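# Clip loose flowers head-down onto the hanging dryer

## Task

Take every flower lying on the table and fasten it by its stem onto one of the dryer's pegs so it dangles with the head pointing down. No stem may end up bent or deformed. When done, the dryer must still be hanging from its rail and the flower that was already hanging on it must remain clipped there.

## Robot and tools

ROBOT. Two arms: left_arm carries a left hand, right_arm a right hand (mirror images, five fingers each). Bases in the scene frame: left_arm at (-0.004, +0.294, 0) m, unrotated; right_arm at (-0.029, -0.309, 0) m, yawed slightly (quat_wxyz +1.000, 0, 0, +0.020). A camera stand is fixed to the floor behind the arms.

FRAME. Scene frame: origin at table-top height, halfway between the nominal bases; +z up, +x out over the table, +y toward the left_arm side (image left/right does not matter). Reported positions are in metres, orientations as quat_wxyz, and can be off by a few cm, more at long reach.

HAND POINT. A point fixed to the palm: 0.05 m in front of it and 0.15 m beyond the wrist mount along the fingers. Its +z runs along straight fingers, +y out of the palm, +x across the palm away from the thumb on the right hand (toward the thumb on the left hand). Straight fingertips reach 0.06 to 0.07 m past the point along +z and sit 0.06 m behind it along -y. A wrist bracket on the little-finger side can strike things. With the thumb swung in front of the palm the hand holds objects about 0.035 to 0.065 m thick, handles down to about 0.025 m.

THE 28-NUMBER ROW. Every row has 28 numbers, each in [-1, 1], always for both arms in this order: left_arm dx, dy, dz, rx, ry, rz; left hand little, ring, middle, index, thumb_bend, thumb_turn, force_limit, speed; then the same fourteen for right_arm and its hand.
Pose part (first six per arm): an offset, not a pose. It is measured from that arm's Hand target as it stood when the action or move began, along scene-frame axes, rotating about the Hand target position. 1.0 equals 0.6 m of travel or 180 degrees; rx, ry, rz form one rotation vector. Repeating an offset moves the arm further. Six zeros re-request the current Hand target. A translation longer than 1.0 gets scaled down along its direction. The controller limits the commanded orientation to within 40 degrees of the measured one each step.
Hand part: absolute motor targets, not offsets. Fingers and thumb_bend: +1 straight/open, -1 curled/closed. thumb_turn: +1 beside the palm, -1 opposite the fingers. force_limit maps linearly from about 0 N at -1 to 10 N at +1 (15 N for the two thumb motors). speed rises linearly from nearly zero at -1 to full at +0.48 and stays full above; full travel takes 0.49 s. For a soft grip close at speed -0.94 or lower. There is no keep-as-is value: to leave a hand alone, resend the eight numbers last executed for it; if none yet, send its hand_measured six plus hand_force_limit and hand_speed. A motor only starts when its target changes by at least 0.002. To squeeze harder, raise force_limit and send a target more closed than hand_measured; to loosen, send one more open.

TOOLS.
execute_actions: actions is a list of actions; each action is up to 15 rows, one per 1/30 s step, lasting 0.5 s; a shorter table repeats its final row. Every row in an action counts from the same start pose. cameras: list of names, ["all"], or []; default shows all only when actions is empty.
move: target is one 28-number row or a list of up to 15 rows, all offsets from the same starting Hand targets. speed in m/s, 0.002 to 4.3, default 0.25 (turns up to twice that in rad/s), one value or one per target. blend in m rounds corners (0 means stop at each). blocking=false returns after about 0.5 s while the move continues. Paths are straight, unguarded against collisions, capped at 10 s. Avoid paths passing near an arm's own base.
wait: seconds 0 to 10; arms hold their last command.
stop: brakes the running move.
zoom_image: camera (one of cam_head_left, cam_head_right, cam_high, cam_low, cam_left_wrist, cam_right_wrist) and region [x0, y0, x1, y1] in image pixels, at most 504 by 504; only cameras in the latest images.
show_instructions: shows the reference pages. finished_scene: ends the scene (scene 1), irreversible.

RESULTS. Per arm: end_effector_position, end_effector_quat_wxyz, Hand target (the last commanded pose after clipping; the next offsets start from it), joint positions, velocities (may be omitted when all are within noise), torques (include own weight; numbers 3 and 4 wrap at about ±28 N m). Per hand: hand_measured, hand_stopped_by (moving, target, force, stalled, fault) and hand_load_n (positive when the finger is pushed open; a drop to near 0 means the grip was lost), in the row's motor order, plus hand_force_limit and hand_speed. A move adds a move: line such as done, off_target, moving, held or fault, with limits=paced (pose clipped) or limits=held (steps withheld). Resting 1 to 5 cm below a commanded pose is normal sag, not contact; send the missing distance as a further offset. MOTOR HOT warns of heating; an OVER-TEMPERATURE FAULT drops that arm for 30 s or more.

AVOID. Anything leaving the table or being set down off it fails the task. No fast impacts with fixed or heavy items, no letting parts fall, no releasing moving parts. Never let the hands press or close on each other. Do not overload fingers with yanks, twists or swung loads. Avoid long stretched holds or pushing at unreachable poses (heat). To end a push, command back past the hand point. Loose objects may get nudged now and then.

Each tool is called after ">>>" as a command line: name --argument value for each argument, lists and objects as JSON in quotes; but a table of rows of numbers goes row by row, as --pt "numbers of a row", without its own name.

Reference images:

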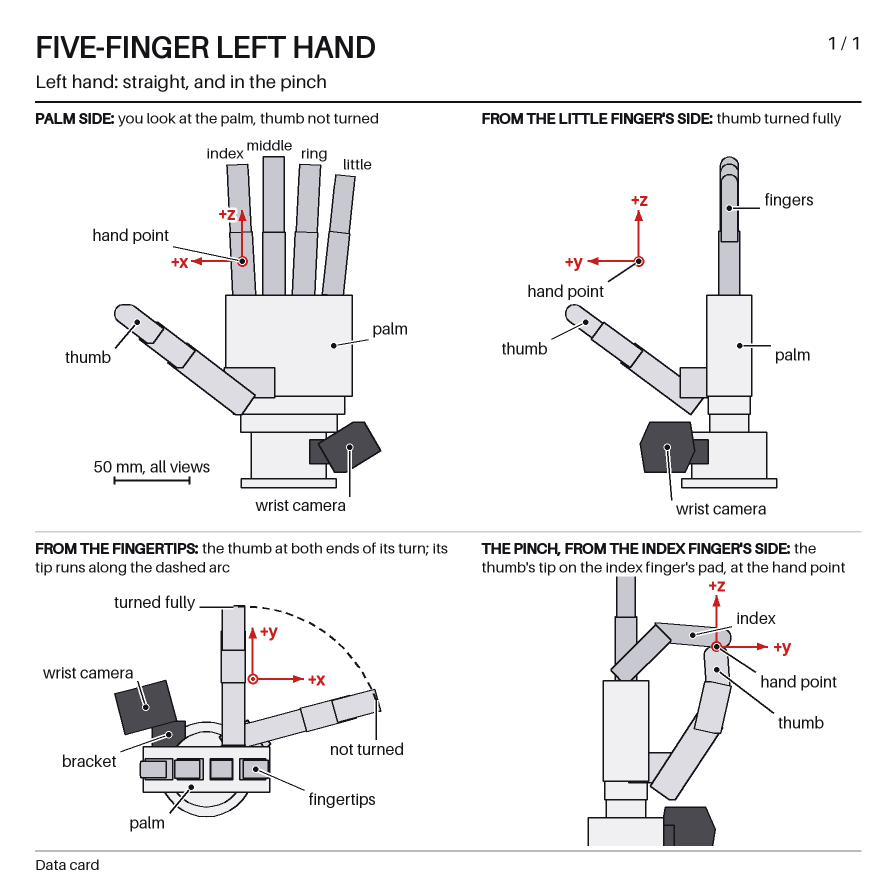

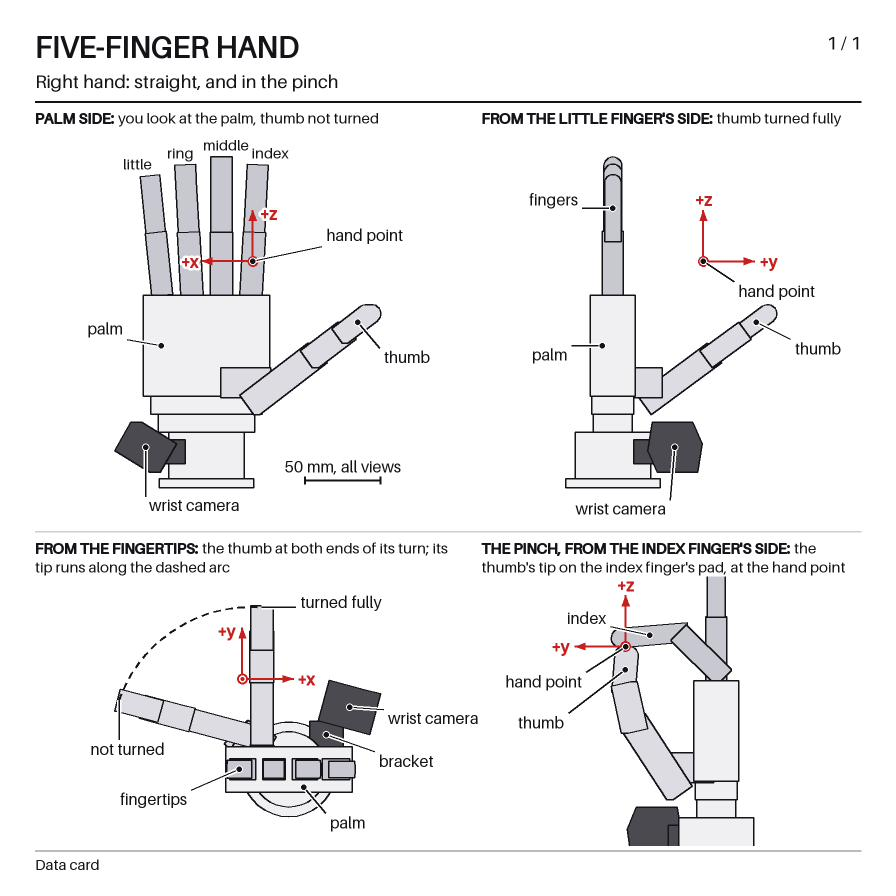

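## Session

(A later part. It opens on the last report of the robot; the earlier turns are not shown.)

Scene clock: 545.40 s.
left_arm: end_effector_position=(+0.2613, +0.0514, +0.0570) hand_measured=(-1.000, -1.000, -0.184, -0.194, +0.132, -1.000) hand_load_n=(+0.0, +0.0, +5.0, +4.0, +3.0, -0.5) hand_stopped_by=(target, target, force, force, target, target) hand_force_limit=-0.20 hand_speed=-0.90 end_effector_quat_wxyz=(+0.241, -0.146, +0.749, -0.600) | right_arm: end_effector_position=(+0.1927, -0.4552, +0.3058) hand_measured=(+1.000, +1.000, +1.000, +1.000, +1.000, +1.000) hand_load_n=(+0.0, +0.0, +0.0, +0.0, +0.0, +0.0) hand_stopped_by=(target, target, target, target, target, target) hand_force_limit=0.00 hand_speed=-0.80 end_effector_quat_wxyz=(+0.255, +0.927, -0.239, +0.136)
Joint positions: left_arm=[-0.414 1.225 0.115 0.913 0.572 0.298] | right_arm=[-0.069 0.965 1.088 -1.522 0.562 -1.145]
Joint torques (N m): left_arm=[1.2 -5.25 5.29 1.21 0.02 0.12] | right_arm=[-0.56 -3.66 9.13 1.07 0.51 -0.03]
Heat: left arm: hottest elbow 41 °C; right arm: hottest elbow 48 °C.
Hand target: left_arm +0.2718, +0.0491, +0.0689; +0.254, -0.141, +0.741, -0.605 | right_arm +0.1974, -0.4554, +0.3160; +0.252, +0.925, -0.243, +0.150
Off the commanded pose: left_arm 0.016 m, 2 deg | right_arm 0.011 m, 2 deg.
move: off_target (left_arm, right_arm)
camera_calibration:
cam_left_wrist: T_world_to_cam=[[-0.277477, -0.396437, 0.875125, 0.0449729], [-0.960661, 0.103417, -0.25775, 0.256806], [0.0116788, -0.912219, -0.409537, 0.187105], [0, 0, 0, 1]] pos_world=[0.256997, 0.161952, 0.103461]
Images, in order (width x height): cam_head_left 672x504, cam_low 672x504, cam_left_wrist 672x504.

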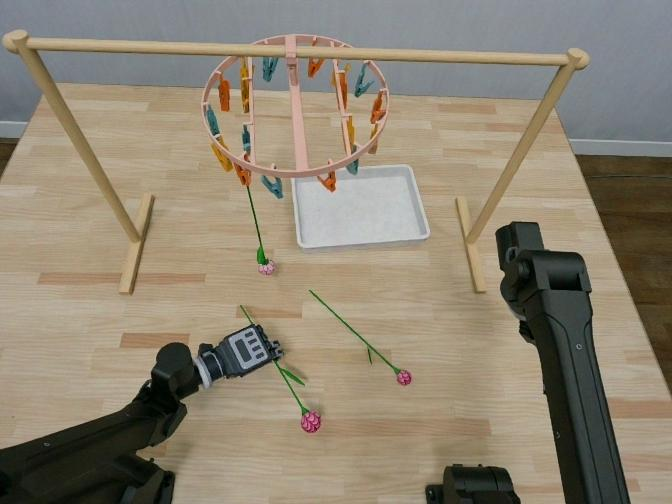

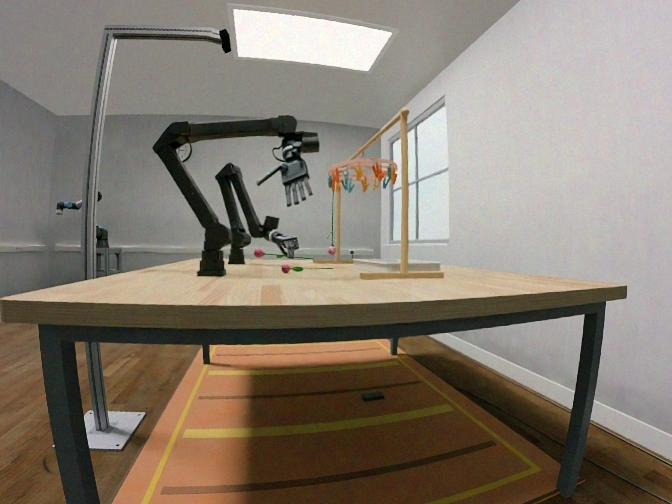

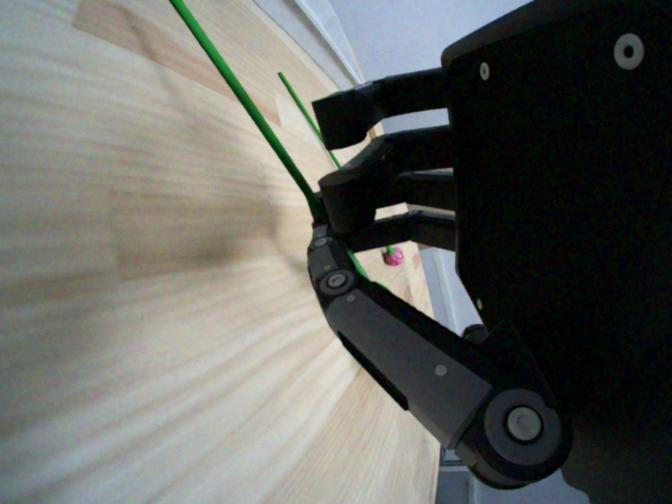

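>>> move --pt "0.0137 0.0515 0.3352 0 0 0 -1 -1 -0.5 -0.5 0.13 -1 -0.2 -0.9 0 0 0 0 0 0 1 1 1 1 1 1 0 -0.8" --pt "0.0137 0.0515 0.3352 0.3161 -0.4054 0.035 -1 -1 -0.5 -0.5 0.13 -1 -0.2 -0.9 0 0 0 0 0 0 1 1 1 1 1 1 0 -0.8" --cameras '["cam_left_wrist","cam_head_left","cam_head_right","cam_low","cam_high"]' --speed 0.2

Scene clock: 572.47 s.
left_arm: end_effector_position=(+0.2804, +0.0835, +0.2673) hand_measured=(-1.000, -1.000, -0.184, -0.194, +0.132, -1.000) hand_load_n=(+0.0, +0.0, +5.0, +4.0, +3.0, +0.0) hand_stopped_by=(target, target, force, force, target, target) hand_force_limit=-0.20 hand_speed=-0.90 end_effector_quat_wxyz=(+0.686, +0.320, +0.635, -0.157) | right_arm: end_effector_position=(+0.1927, -0.4552, +0.3058) hand_measured=(+1.000, +1.000, +1.000, +1.000, +1.000, +1.000) hand_load_n=(+0.0, +0.0, +0.0, +0.5, +0.0, +0.0) hand_stopped_by=(target, target, target, target, target, target) hand_force_limit=0.00 hand_speed=-0.80 end_effector_quat_wxyz=(+0.255, +0.927, -0.239, +0.136)
Joint positions: left_arm=[-0.974 0.487 0.271 0.205 -0.282 1.809] | right_arm=[-0.069 0.965 1.088 -1.522 0.562 -1.145]
Joint torques (N m): left_arm=[0.21 1.49 7.51 2.32 -0.1 0.29] | right_arm=[-1.08 -3.55 9.17 1.05 0.53 0.05]
Heat: left arm: hottest elbow 41 °C; right arm: hottest elbow 48 °C.
Hand target: left_arm +0.2801, +0.0799, +0.2701; +0.690, +0.324, +0.629, -0.156 | right_arm +0.1974, -0.4554, +0.3160; +0.252, +0.925, -0.243, +0.150
Off the commanded pose: left_arm 0.004 m, 1 deg | right_arm 0.011 m, 2 deg.
move: off_target (right_arm)
camera_calibration:
cam_left_wrist: T_world_to_cam=[[-0.531205, -0.688217, -0.494145, 0.340536], [-0.185872, 0.663693, -0.724543, 0.186767], [0.826603, -0.293033, -0.480477, 0.0410869], [0, 0, 0, 1]] pos_world=[0.181646, 0.122447, 0.323336]
Images, in order (width x height): cam_head_left 672x504, cam_head_right 672x504, cam_high 672x504, cam_low 672x504, cam_left_wrist 672x504.

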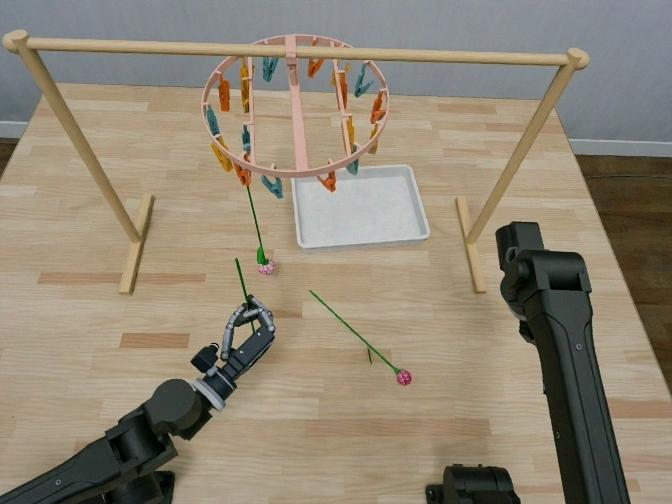

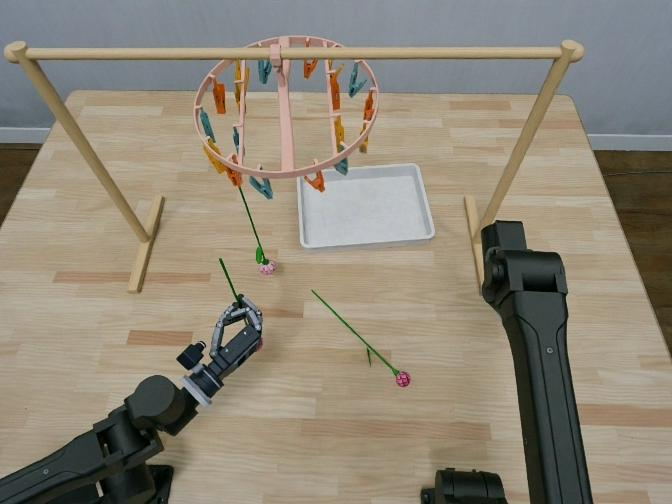

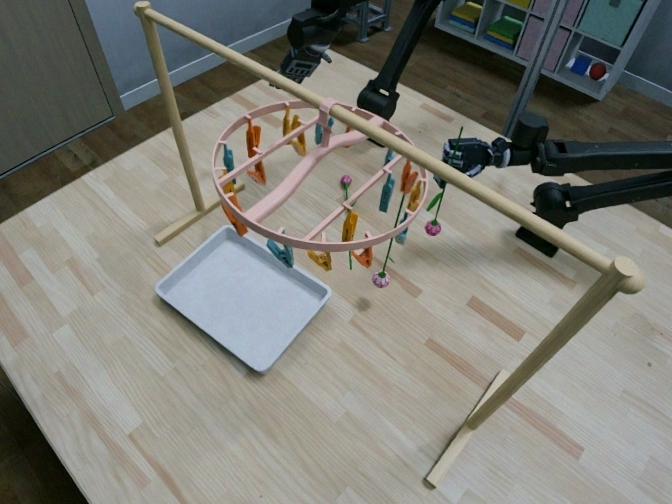

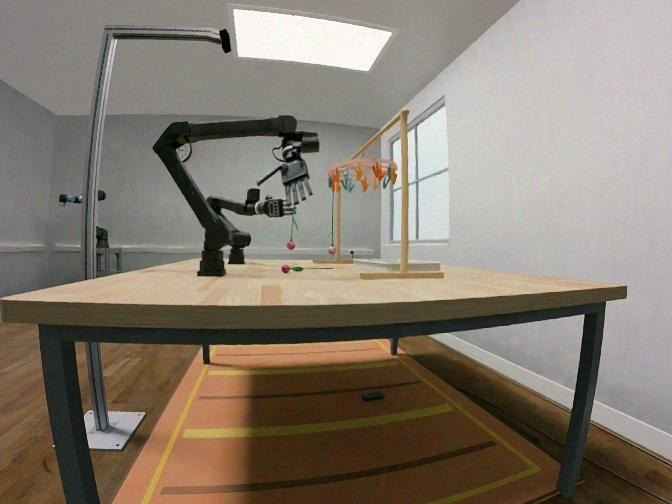

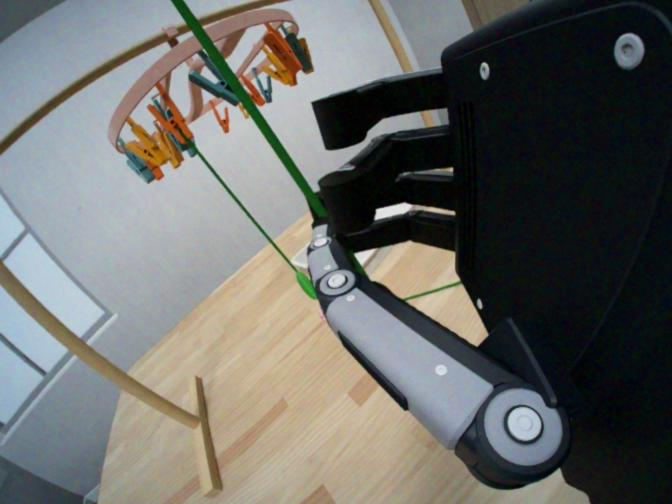

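>>> zoom_image --camera "cam_left_wrist" --region '[90, 0, 340, 250]'

>>> zoom_image --camera "cam_low" --region '[230, 150, 360, 280]'

>>> zoom_image --camera "cam_head_left" --region '[200, 240, 300, 360]'

>>> zoom_image --camera "cam_head_right" --region '[190, 240, 290, 360]'

Scaled by 2.016 from the camera's 672x504 image, which has a finer 960x720 frame.

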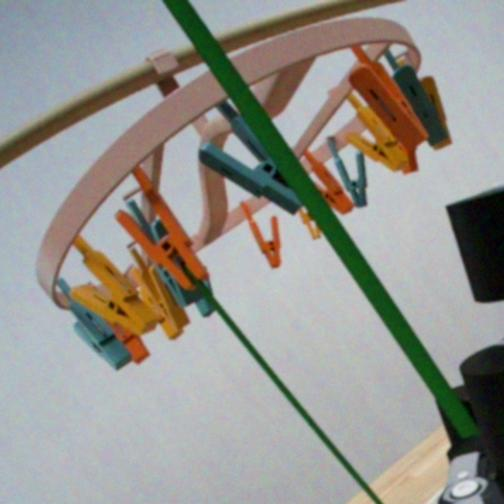

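Scaled by 3.877 from the camera's 672x504 image, which has a finer 960x720 frame.

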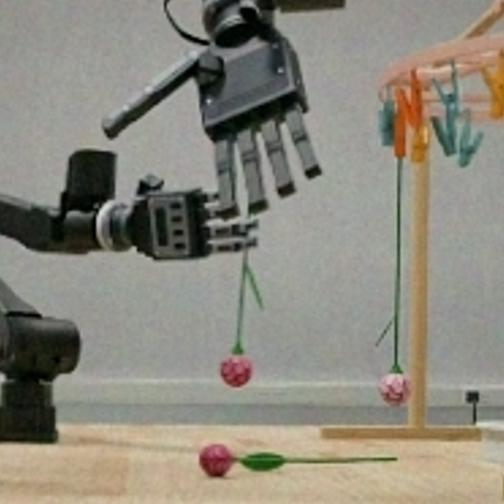

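Scaled by 4.200 from the camera's 672x504 image, which has a finer 960x720 frame.

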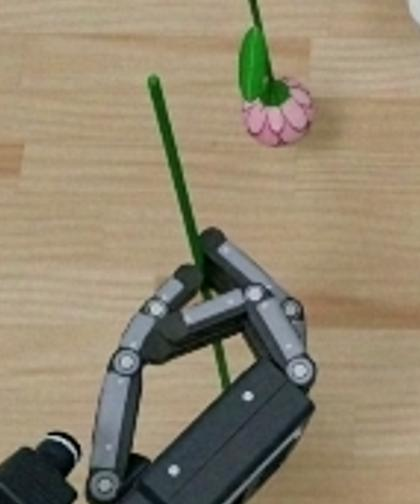

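Scaled by 4.200 from the camera's 672x504 image, which has a finer 960x720 frame.

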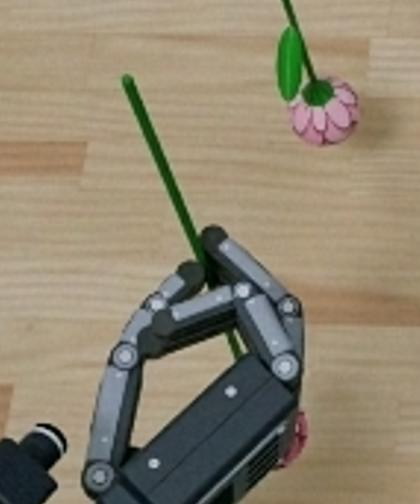

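>>> zoom_image --camera "cam_head_left" --region '[250, 140, 350, 220]'

>>> zoom_image --camera "cam_head_right" --region '[240, 140, 340, 220]'

>>> zoom_image --camera "cam_low" --region '[310, 140, 420, 220]'

>>> zoom_image --camera "cam_left_wrist" --region '[160, 10, 280, 130]'

Scaled by 5.040 from the camera's 672x504 image, which has a finer 960x720 frame.

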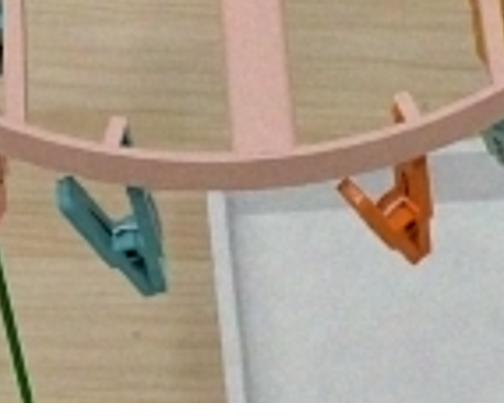

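Scaled by 5.040 from the camera's 672x504 image, which has a finer 960x720 frame.

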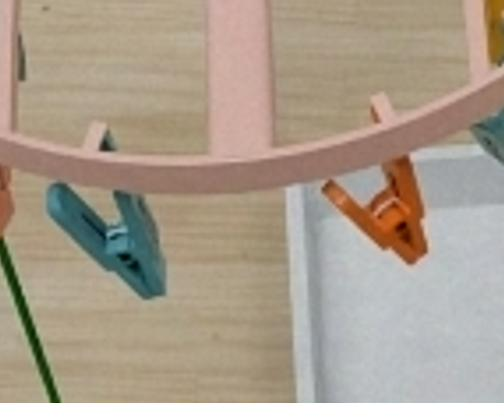

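Scaled by 4.582 from the camera's 672x504 image, which has a finer 960x720 frame.

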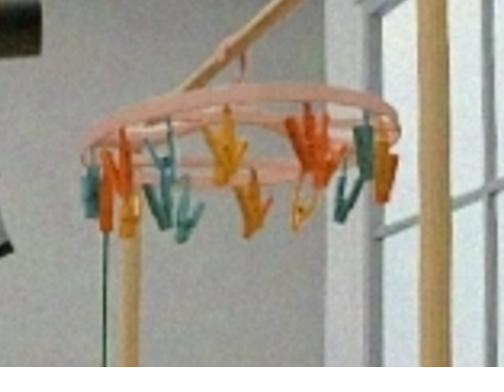

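Scaled by 4.200 from the camera's 672x504 image, which has a finer 960x720 frame.

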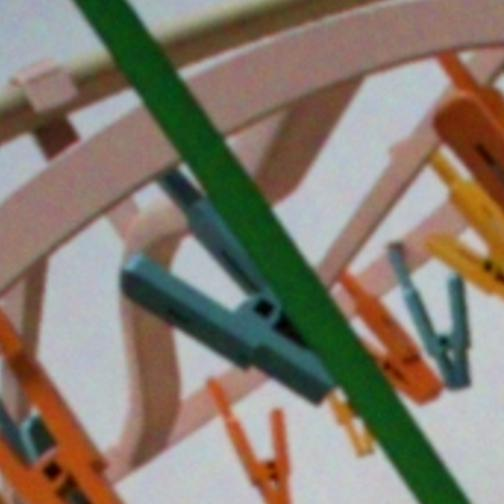

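>>> move --target '[0.0998,0.1502,-0.0502,0,0,-0.111,-1,-1,-0.5,-0.5,0.13,-1,-0.2,-0.9,0.0377,0.159,0.04,0.2581,-0.4346,-0.3281,-1,-1,-1,-0.5,1,-1,0,0]' --cameras '["cam_left_wrist","cam_head_left","cam_right_wrist","cam_low"]' --speed 0.25

Scene clock: 707.73 s.
left_arm: end_effector_position=(+0.3337, +0.1675, +0.2279) hand_measured=(-1.000, -1.000, -0.184, -0.194, +0.132, -1.000) hand_load_n=(+0.0, +0.0, +5.0, +4.0, +3.0, +0.0) hand_stopped_by=(target, target, force, force, target, target) hand_force_limit=-0.20 hand_speed=-0.90 end_effector_quat_wxyz=(+0.643, +0.423, +0.572, -0.284) | right_arm: end_effector_position=(+0.2172, -0.3635, +0.3392) hand_measured=(-1.000, -1.000, -1.000, -0.500, +1.000, -1.000) hand_load_n=(+0.0, +0.0, +0.0, +0.0, +0.0, +0.0) hand_stopped_by=(target, target, target, target, target, target) hand_force_limit=0.00 hand_speed=0.00 end_effector_quat_wxyz=(+0.240, -0.435, +0.754, -0.430)
Joint positions: left_arm=[0.053 0.678 0.213 0.436 1.104 1.818] | right_arm=[-0.128 0.46 0.929 -1.057 0.383 0.23]
Joint torques (N m): left_arm=[1.49 0.62 7.97 1.88 0.11 0.2] | right_arm=[1.2 1.32 6.8 2.82 0.29 0.05]
Heat: left arm: hottest elbow 45 °C; right arm: hottest elbow 49 °C.
Hand target: left_arm +0.3399, +0.1701, +0.2399; +0.652, +0.428, +0.563, -0.273 | right_arm +0.2200, -0.3599, +0.3399; +0.250, -0.433, +0.750, -0.433
Off the commanded pose: left_arm 0.014 m, 2 deg | right_arm 0.005 m, 1 deg.
move: off_target (left_arm)
camera_calibration:
cam_left_wrist: T_world_to_cam=[[-0.749141, -0.460587, -0.476075, 0.437689], [0.0460989, 0.680708, -0.731103, 0.0335742], [0.660804, -0.569646, -0.488714, 0.106135], [0, 0, 0, 1]] pos_world=[0.256208, 0.239199, 0.284789]
cam_right_wrist: T_world_to_cam=[[-0.593405, 0.0563041, -0.802932, 0.421269], [-0.0228626, 0.995969, 0.086737, 0.335919], [0.804579, 0.0698273, -0.589726, 0.165225], [0, 0, 0, 1]] pos_world=[0.124727, -0.369821, 0.406552]
Images, in order (width x height): cam_head_left 672x504, cam_low 672x504, cam_left_wrist 672x504, cam_right_wrist 672x504.

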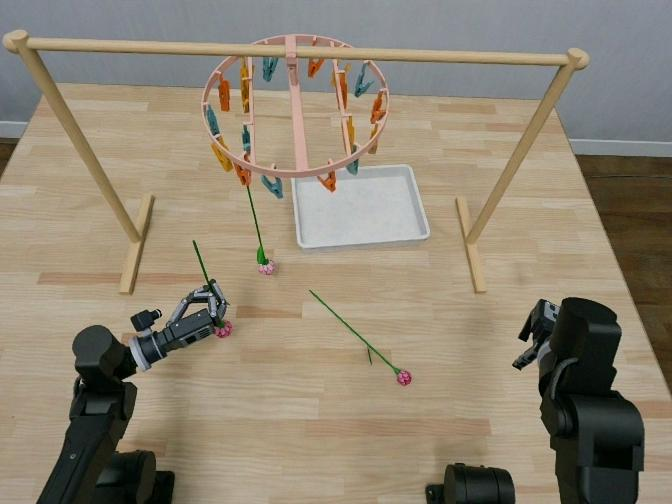

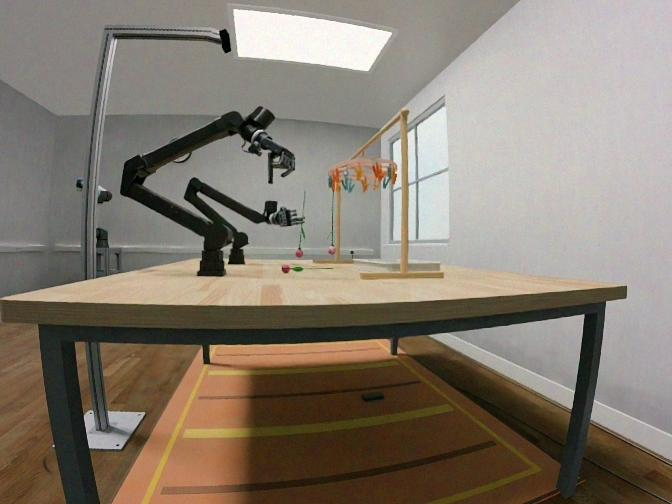

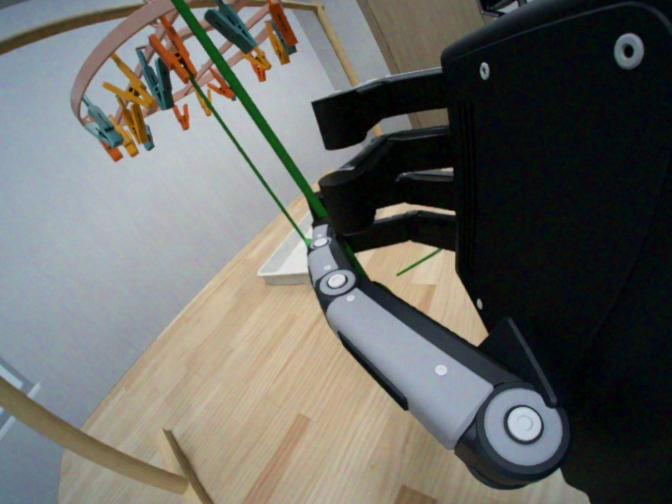

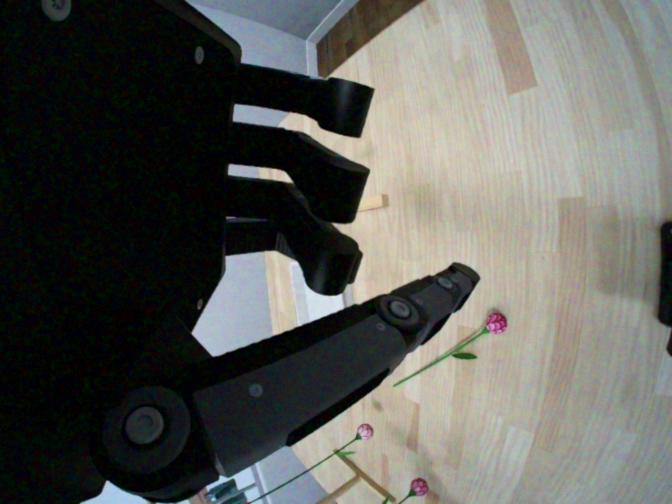

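>>> move --target '[0,0,0,0,0,0,-1,-1,-0.5,-0.5,0.13,-1,-0.2,-0.9,0.2167,0.6667,0.1,0.3803,-0.359,-0.0545,-1,-1,-1,-0.5,1,-1,0,0]' --cameras '["cam_left_wrist","cam_head_left","cam_head_right","cam_right_wrist","cam_low"]' --speed 0.2

Scene clock: 720.83 s.
left_arm: end_effector_position=(+0.3337, +0.1675, +0.2279) hand_measured=(-1.000, -1.000, -0.184, -0.194, +0.132, -1.000) hand_load_n=(+0.0, +0.0, +5.0, +4.0, +3.0, +0.0) hand_stopped_by=(target, target, force, force, target, target) hand_force_limit=-0.20 hand_speed=-0.90 end_effector_quat_wxyz=(+0.643, +0.423, +0.572, -0.284) | right_arm: end_effector_position=(+0.3463, +0.0294, +0.3799) hand_measured=(-1.000, -1.000, -1.000, -0.500, +1.000, -1.000) hand_load_n=(+0.0, +0.0, +0.0, +0.0, +0.0, +0.0) hand_stopped_by=(target, target, target, target, target, target) hand_force_limit=0.00 hand_speed=0.00 end_effector_quat_wxyz=(+0.737, +0.098, +0.653, -0.146)
Joint positions: left_arm=[0.053 0.678 0.213 0.436 1.104 1.818] | right_arm=[1.058 1.434 0.754 1.469 1.389 0.743]
Joint torques (N m): left_arm=[1.49 0.67 7.98 1.88 0.11 0.21] | right_arm=[-0.21 -6.36 10.04 1.88 -0.6 -0.08]
Heat: left arm: hottest elbow 45 °C; right arm: hottest elbow 47 °C.
Hand target: left_arm +0.3399, +0.1701, +0.2399; +0.652, +0.428, +0.563, -0.273 | right_arm +0.3500, +0.0400, +0.3999; +0.743, +0.114, +0.646, -0.131
Off the commanded pose: left_arm 0.014 m, 2 deg | right_arm 0.023 m, 3 deg.
move: off_target (left_arm, right_arm)
camera_calibration:
cam_left_wrist: T_world_to_cam=[[-0.749141, -0.460587, -0.476075, 0.437689], [0.0460989, 0.680708, -0.731103, 0.0335742], [0.660804, -0.569646, -0.488714, 0.106135], [0, 0, 0, 1]] pos_world=[0.256208, 0.239199, 0.284789]
cam_right_wrist: T_world_to_cam=[[0.312226, 0.904048, -0.291911, -0.0241935], [-0.491477, 0.41667, 0.764746, -0.134156], [0.812998, -0.0953061, 0.574414, -0.382515], [0, 0, 0, 1]] pos_world=[0.252603, 0.0413148, 0.315255]
Images, in order (width x height): cam_head_left 672x504, cam_head_right 672x504, cam_low 672x504, cam_left_wrist 672x504, cam_right_wrist 672x504.

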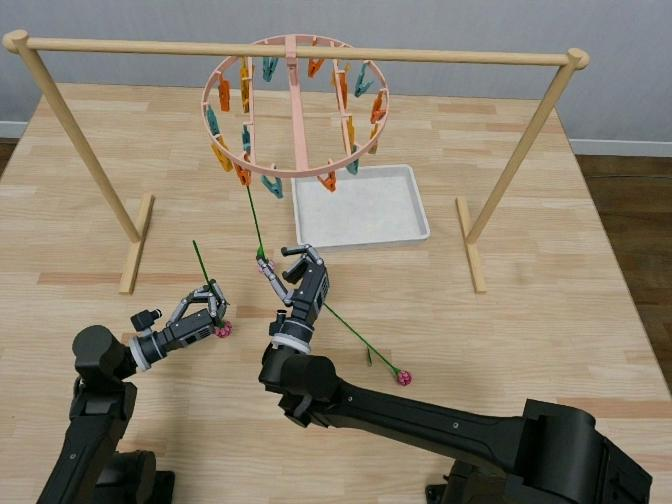

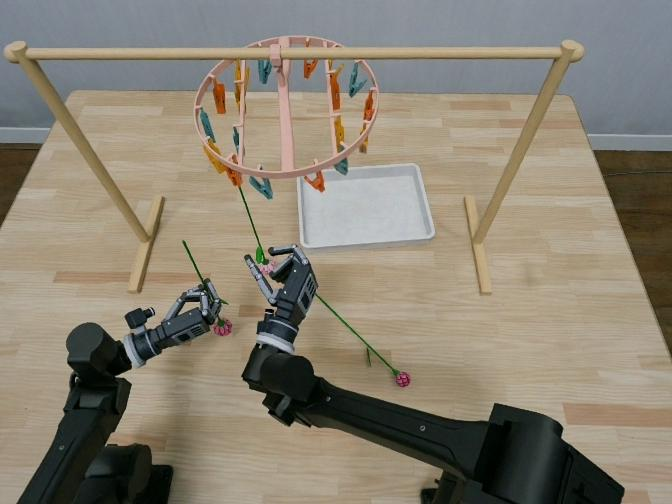

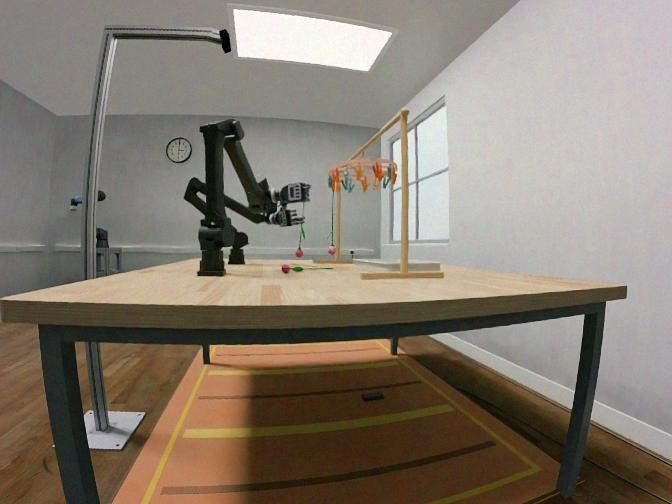

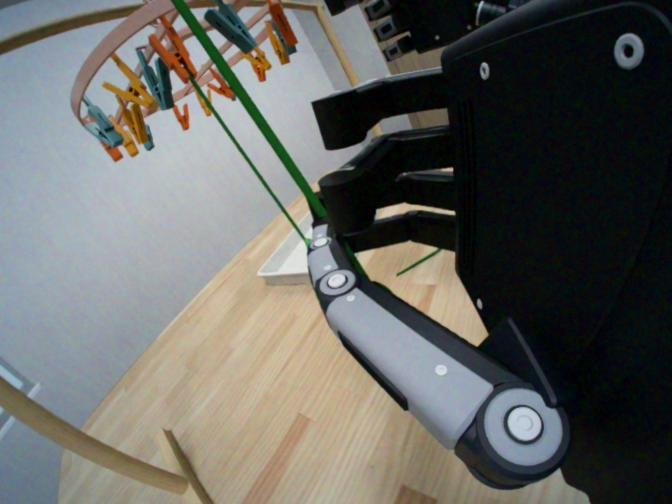

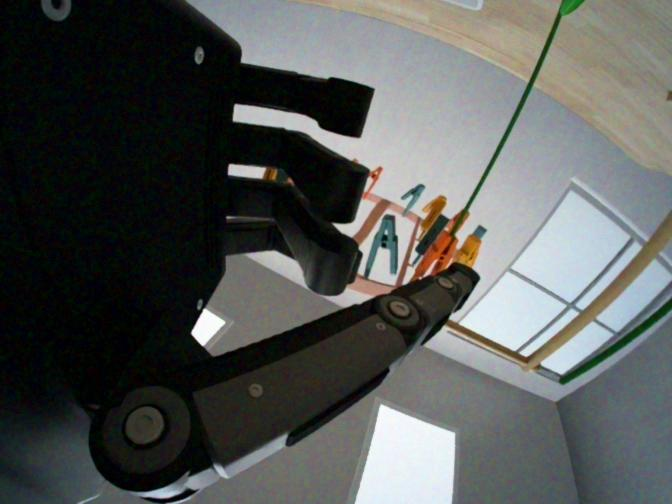

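>>> zoom_image --camera "cam_right_wrist" --region '[280, 150, 500, 330]'

>>> zoom_image --camera "cam_head_left" --region '[240, 150, 350, 350]'

>>> zoom_image --camera "cam_head_right" --region '[230, 150, 340, 350]'

>>> zoom_image --camera "cam_low" --region '[240, 130, 400, 280]'

Scaled by 2.291 from the camera's 672x504 image, which has a finer 960x720 frame.

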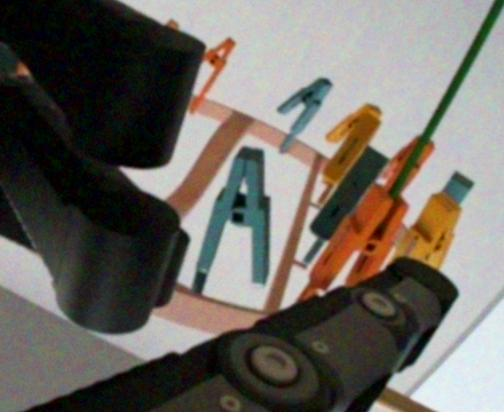

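Scaled by 2.520 from the camera's 672x504 image, which has a finer 960x720 frame.

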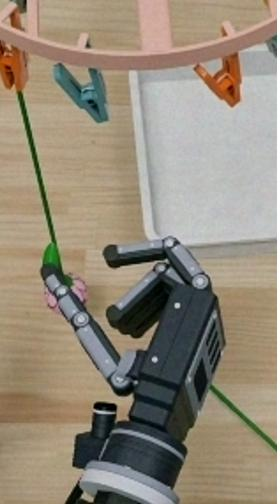

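Scaled by 2.520 from the camera's 672x504 image, which has a finer 960x720 frame.

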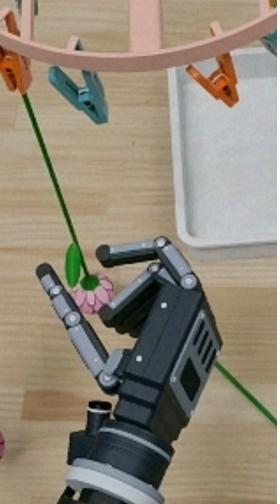

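Scaled by 3.150 from the camera's 672x504 image, which has a finer 960x720 frame.

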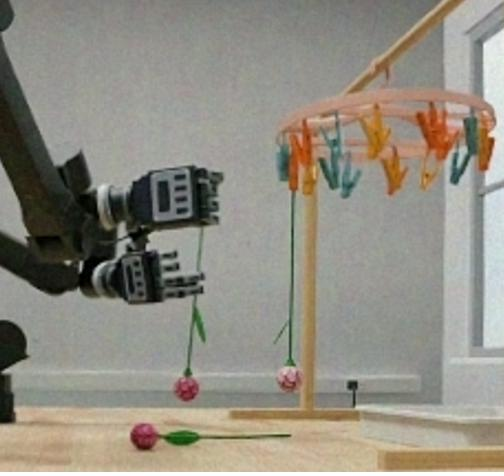

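>>> move --target '[0,0,0,0,0,0,-1,-1,-0.5,-0.5,0.13,-1,-0.2,-0.9,0.105,0.03,0.0867,0,0,0,-1,-1,-1,-0.5,1,-0.85,0,0]' --cameras '["cam_head_left","cam_head_right","cam_right_wrist","cam_low"]' --speed 0.1

>>> zoom_image --camera "cam_right_wrist" --region '[280, 150, 500, 330]'

>>> zoom_image --camera "cam_head_left" --region '[230, 140, 350, 260]'

>>> zoom_image --camera "cam_head_right" --region '[220, 140, 340, 260]'

>>> zoom_image --camera "cam_low" --region '[270, 140, 390, 240]'

Scene clock: 754.93 s.
left_arm: end_effector_position=(+0.3337, +0.1675, +0.2279) hand_measured=(-1.000, -1.000, -0.184, -0.194, +0.132, -1.000) hand_load_n=(+0.0, +0.0, +5.0, +4.0, +3.0, -0.5) hand_stopped_by=(target, target, force, force, target, target) hand_force_limit=-0.20 hand_speed=-0.90 end_effector_quat_wxyz=(+0.643, +0.423, +0.572, -0.284) | right_arm: end_effector_position=(+0.4034, +0.0587, +0.4214) hand_measured=(-1.000, -1.000, -1.000, -0.500, +1.000, -0.850) hand_load_n=(+0.0, +0.0, +0.0, +0.0, +0.0, +0.0) hand_stopped_by=(target, target, target, target, target, target) hand_force_limit=0.00 hand_speed=0.00 end_effector_quat_wxyz=(+0.737, +0.089, +0.654, -0.145)
Joint positions: left_arm=[0.053 0.678 0.213 0.436 1.104 1.818] | right_arm=[0.97 1.434 0.938 1.012 1.307 1.011]
Joint torques (N m): left_arm=[1.44 0.62 7.97 1.89 0.11 0.2] | right_arm=[-1.9 -8.53 11.37 1.4 -0.39 0.11]
Heat: left arm: hottest elbow 45 °C; right arm: hottest elbow 46 °C.
Hand target: left_arm +0.3399, +0.1701, +0.2399; +0.652, +0.428, +0.563, -0.273 | right_arm +0.4131, +0.0580, +0.4519; +0.743, +0.114, +0.646, -0.131
Off the commanded pose: left_arm 0.014 m, 2 deg | right_arm 0.032 m, 4 deg.
move: off_target (left_arm, right_arm)
camera_calibration:
cam_right_wrist: T_world_to_cam=[[0.300178, 0.904414, -0.303197, -0.0468243], [-0.493533, 0.41926, 0.762001, -0.148251], [0.816283, -0.0790986, 0.572211, -0.451216], [0, 0, 0, 1]] pos_world=[0.309209, 0.0688135, 0.356961]
Images, in order (width x height): cam_head_left 672x504, cam_head_right 672x504, cam_low 672x504, cam_right_wrist 672x504.

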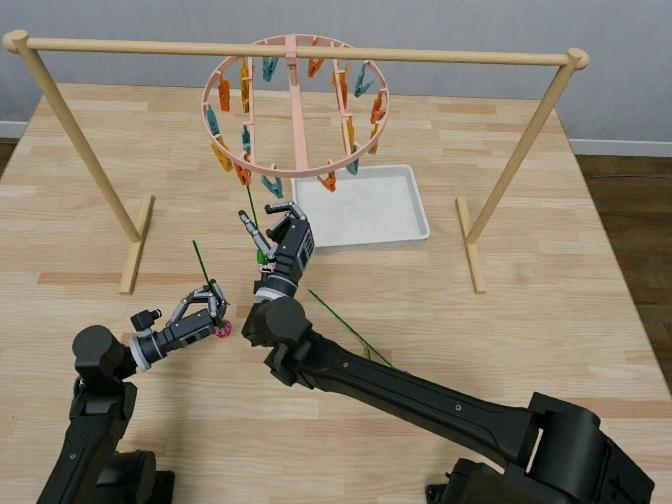

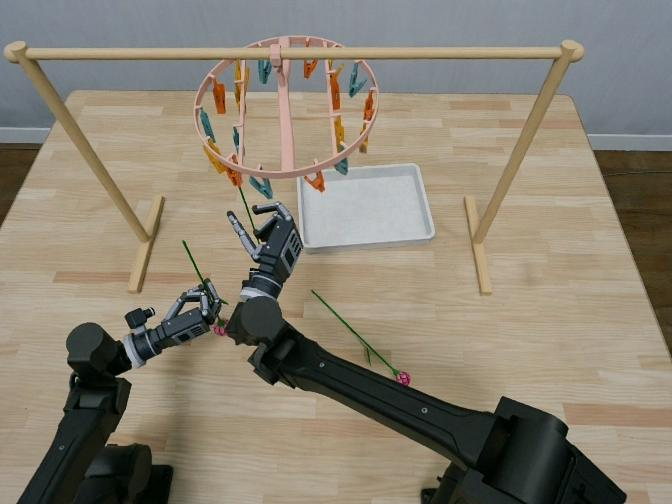

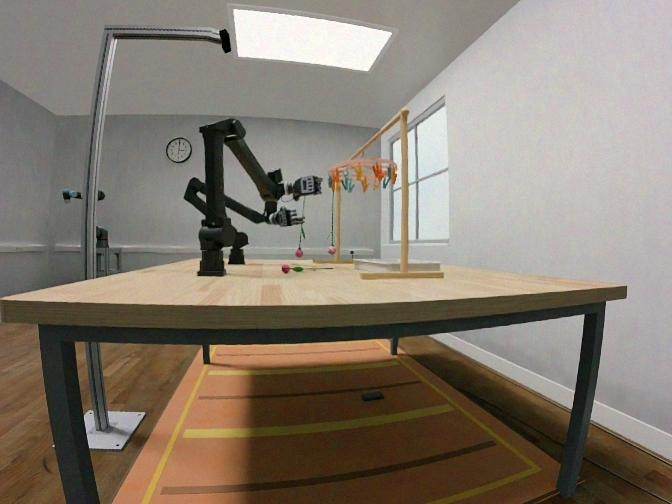

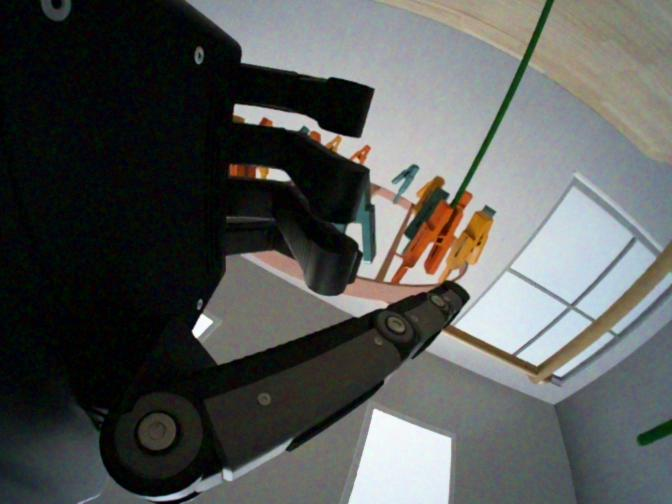

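Scaled by 2.291 from the camera's 672x504 image, which has a finer 960x720 frame.

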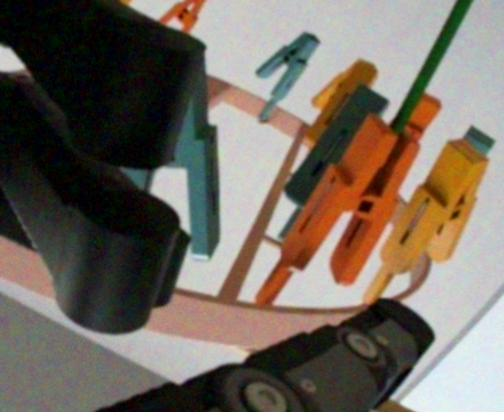

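Scaled by 4.200 from the camera's 672x504 image, which has a finer 960x720 frame.

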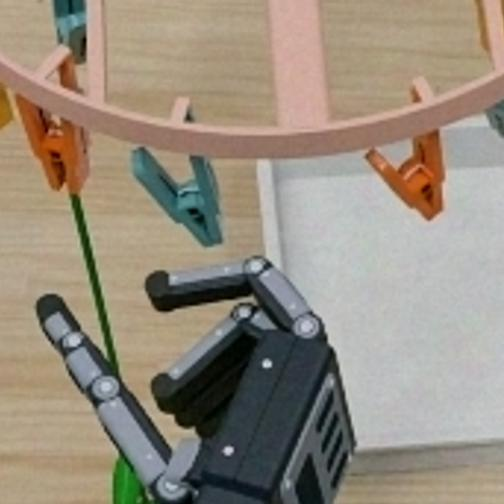

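Scaled by 4.200 from the camera's 672x504 image, which has a finer 960x720 frame.

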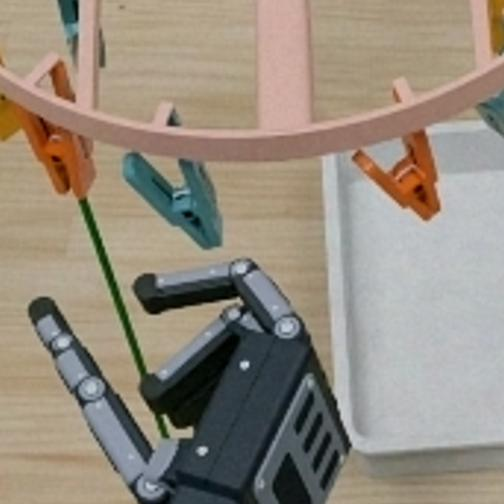

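Scaled by 4.200 from the camera's 672x504 image, which has a finer 960x720 frame.

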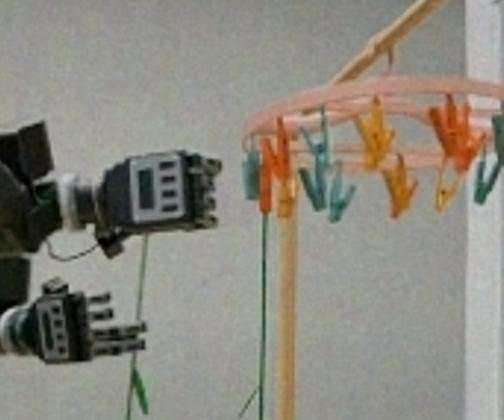

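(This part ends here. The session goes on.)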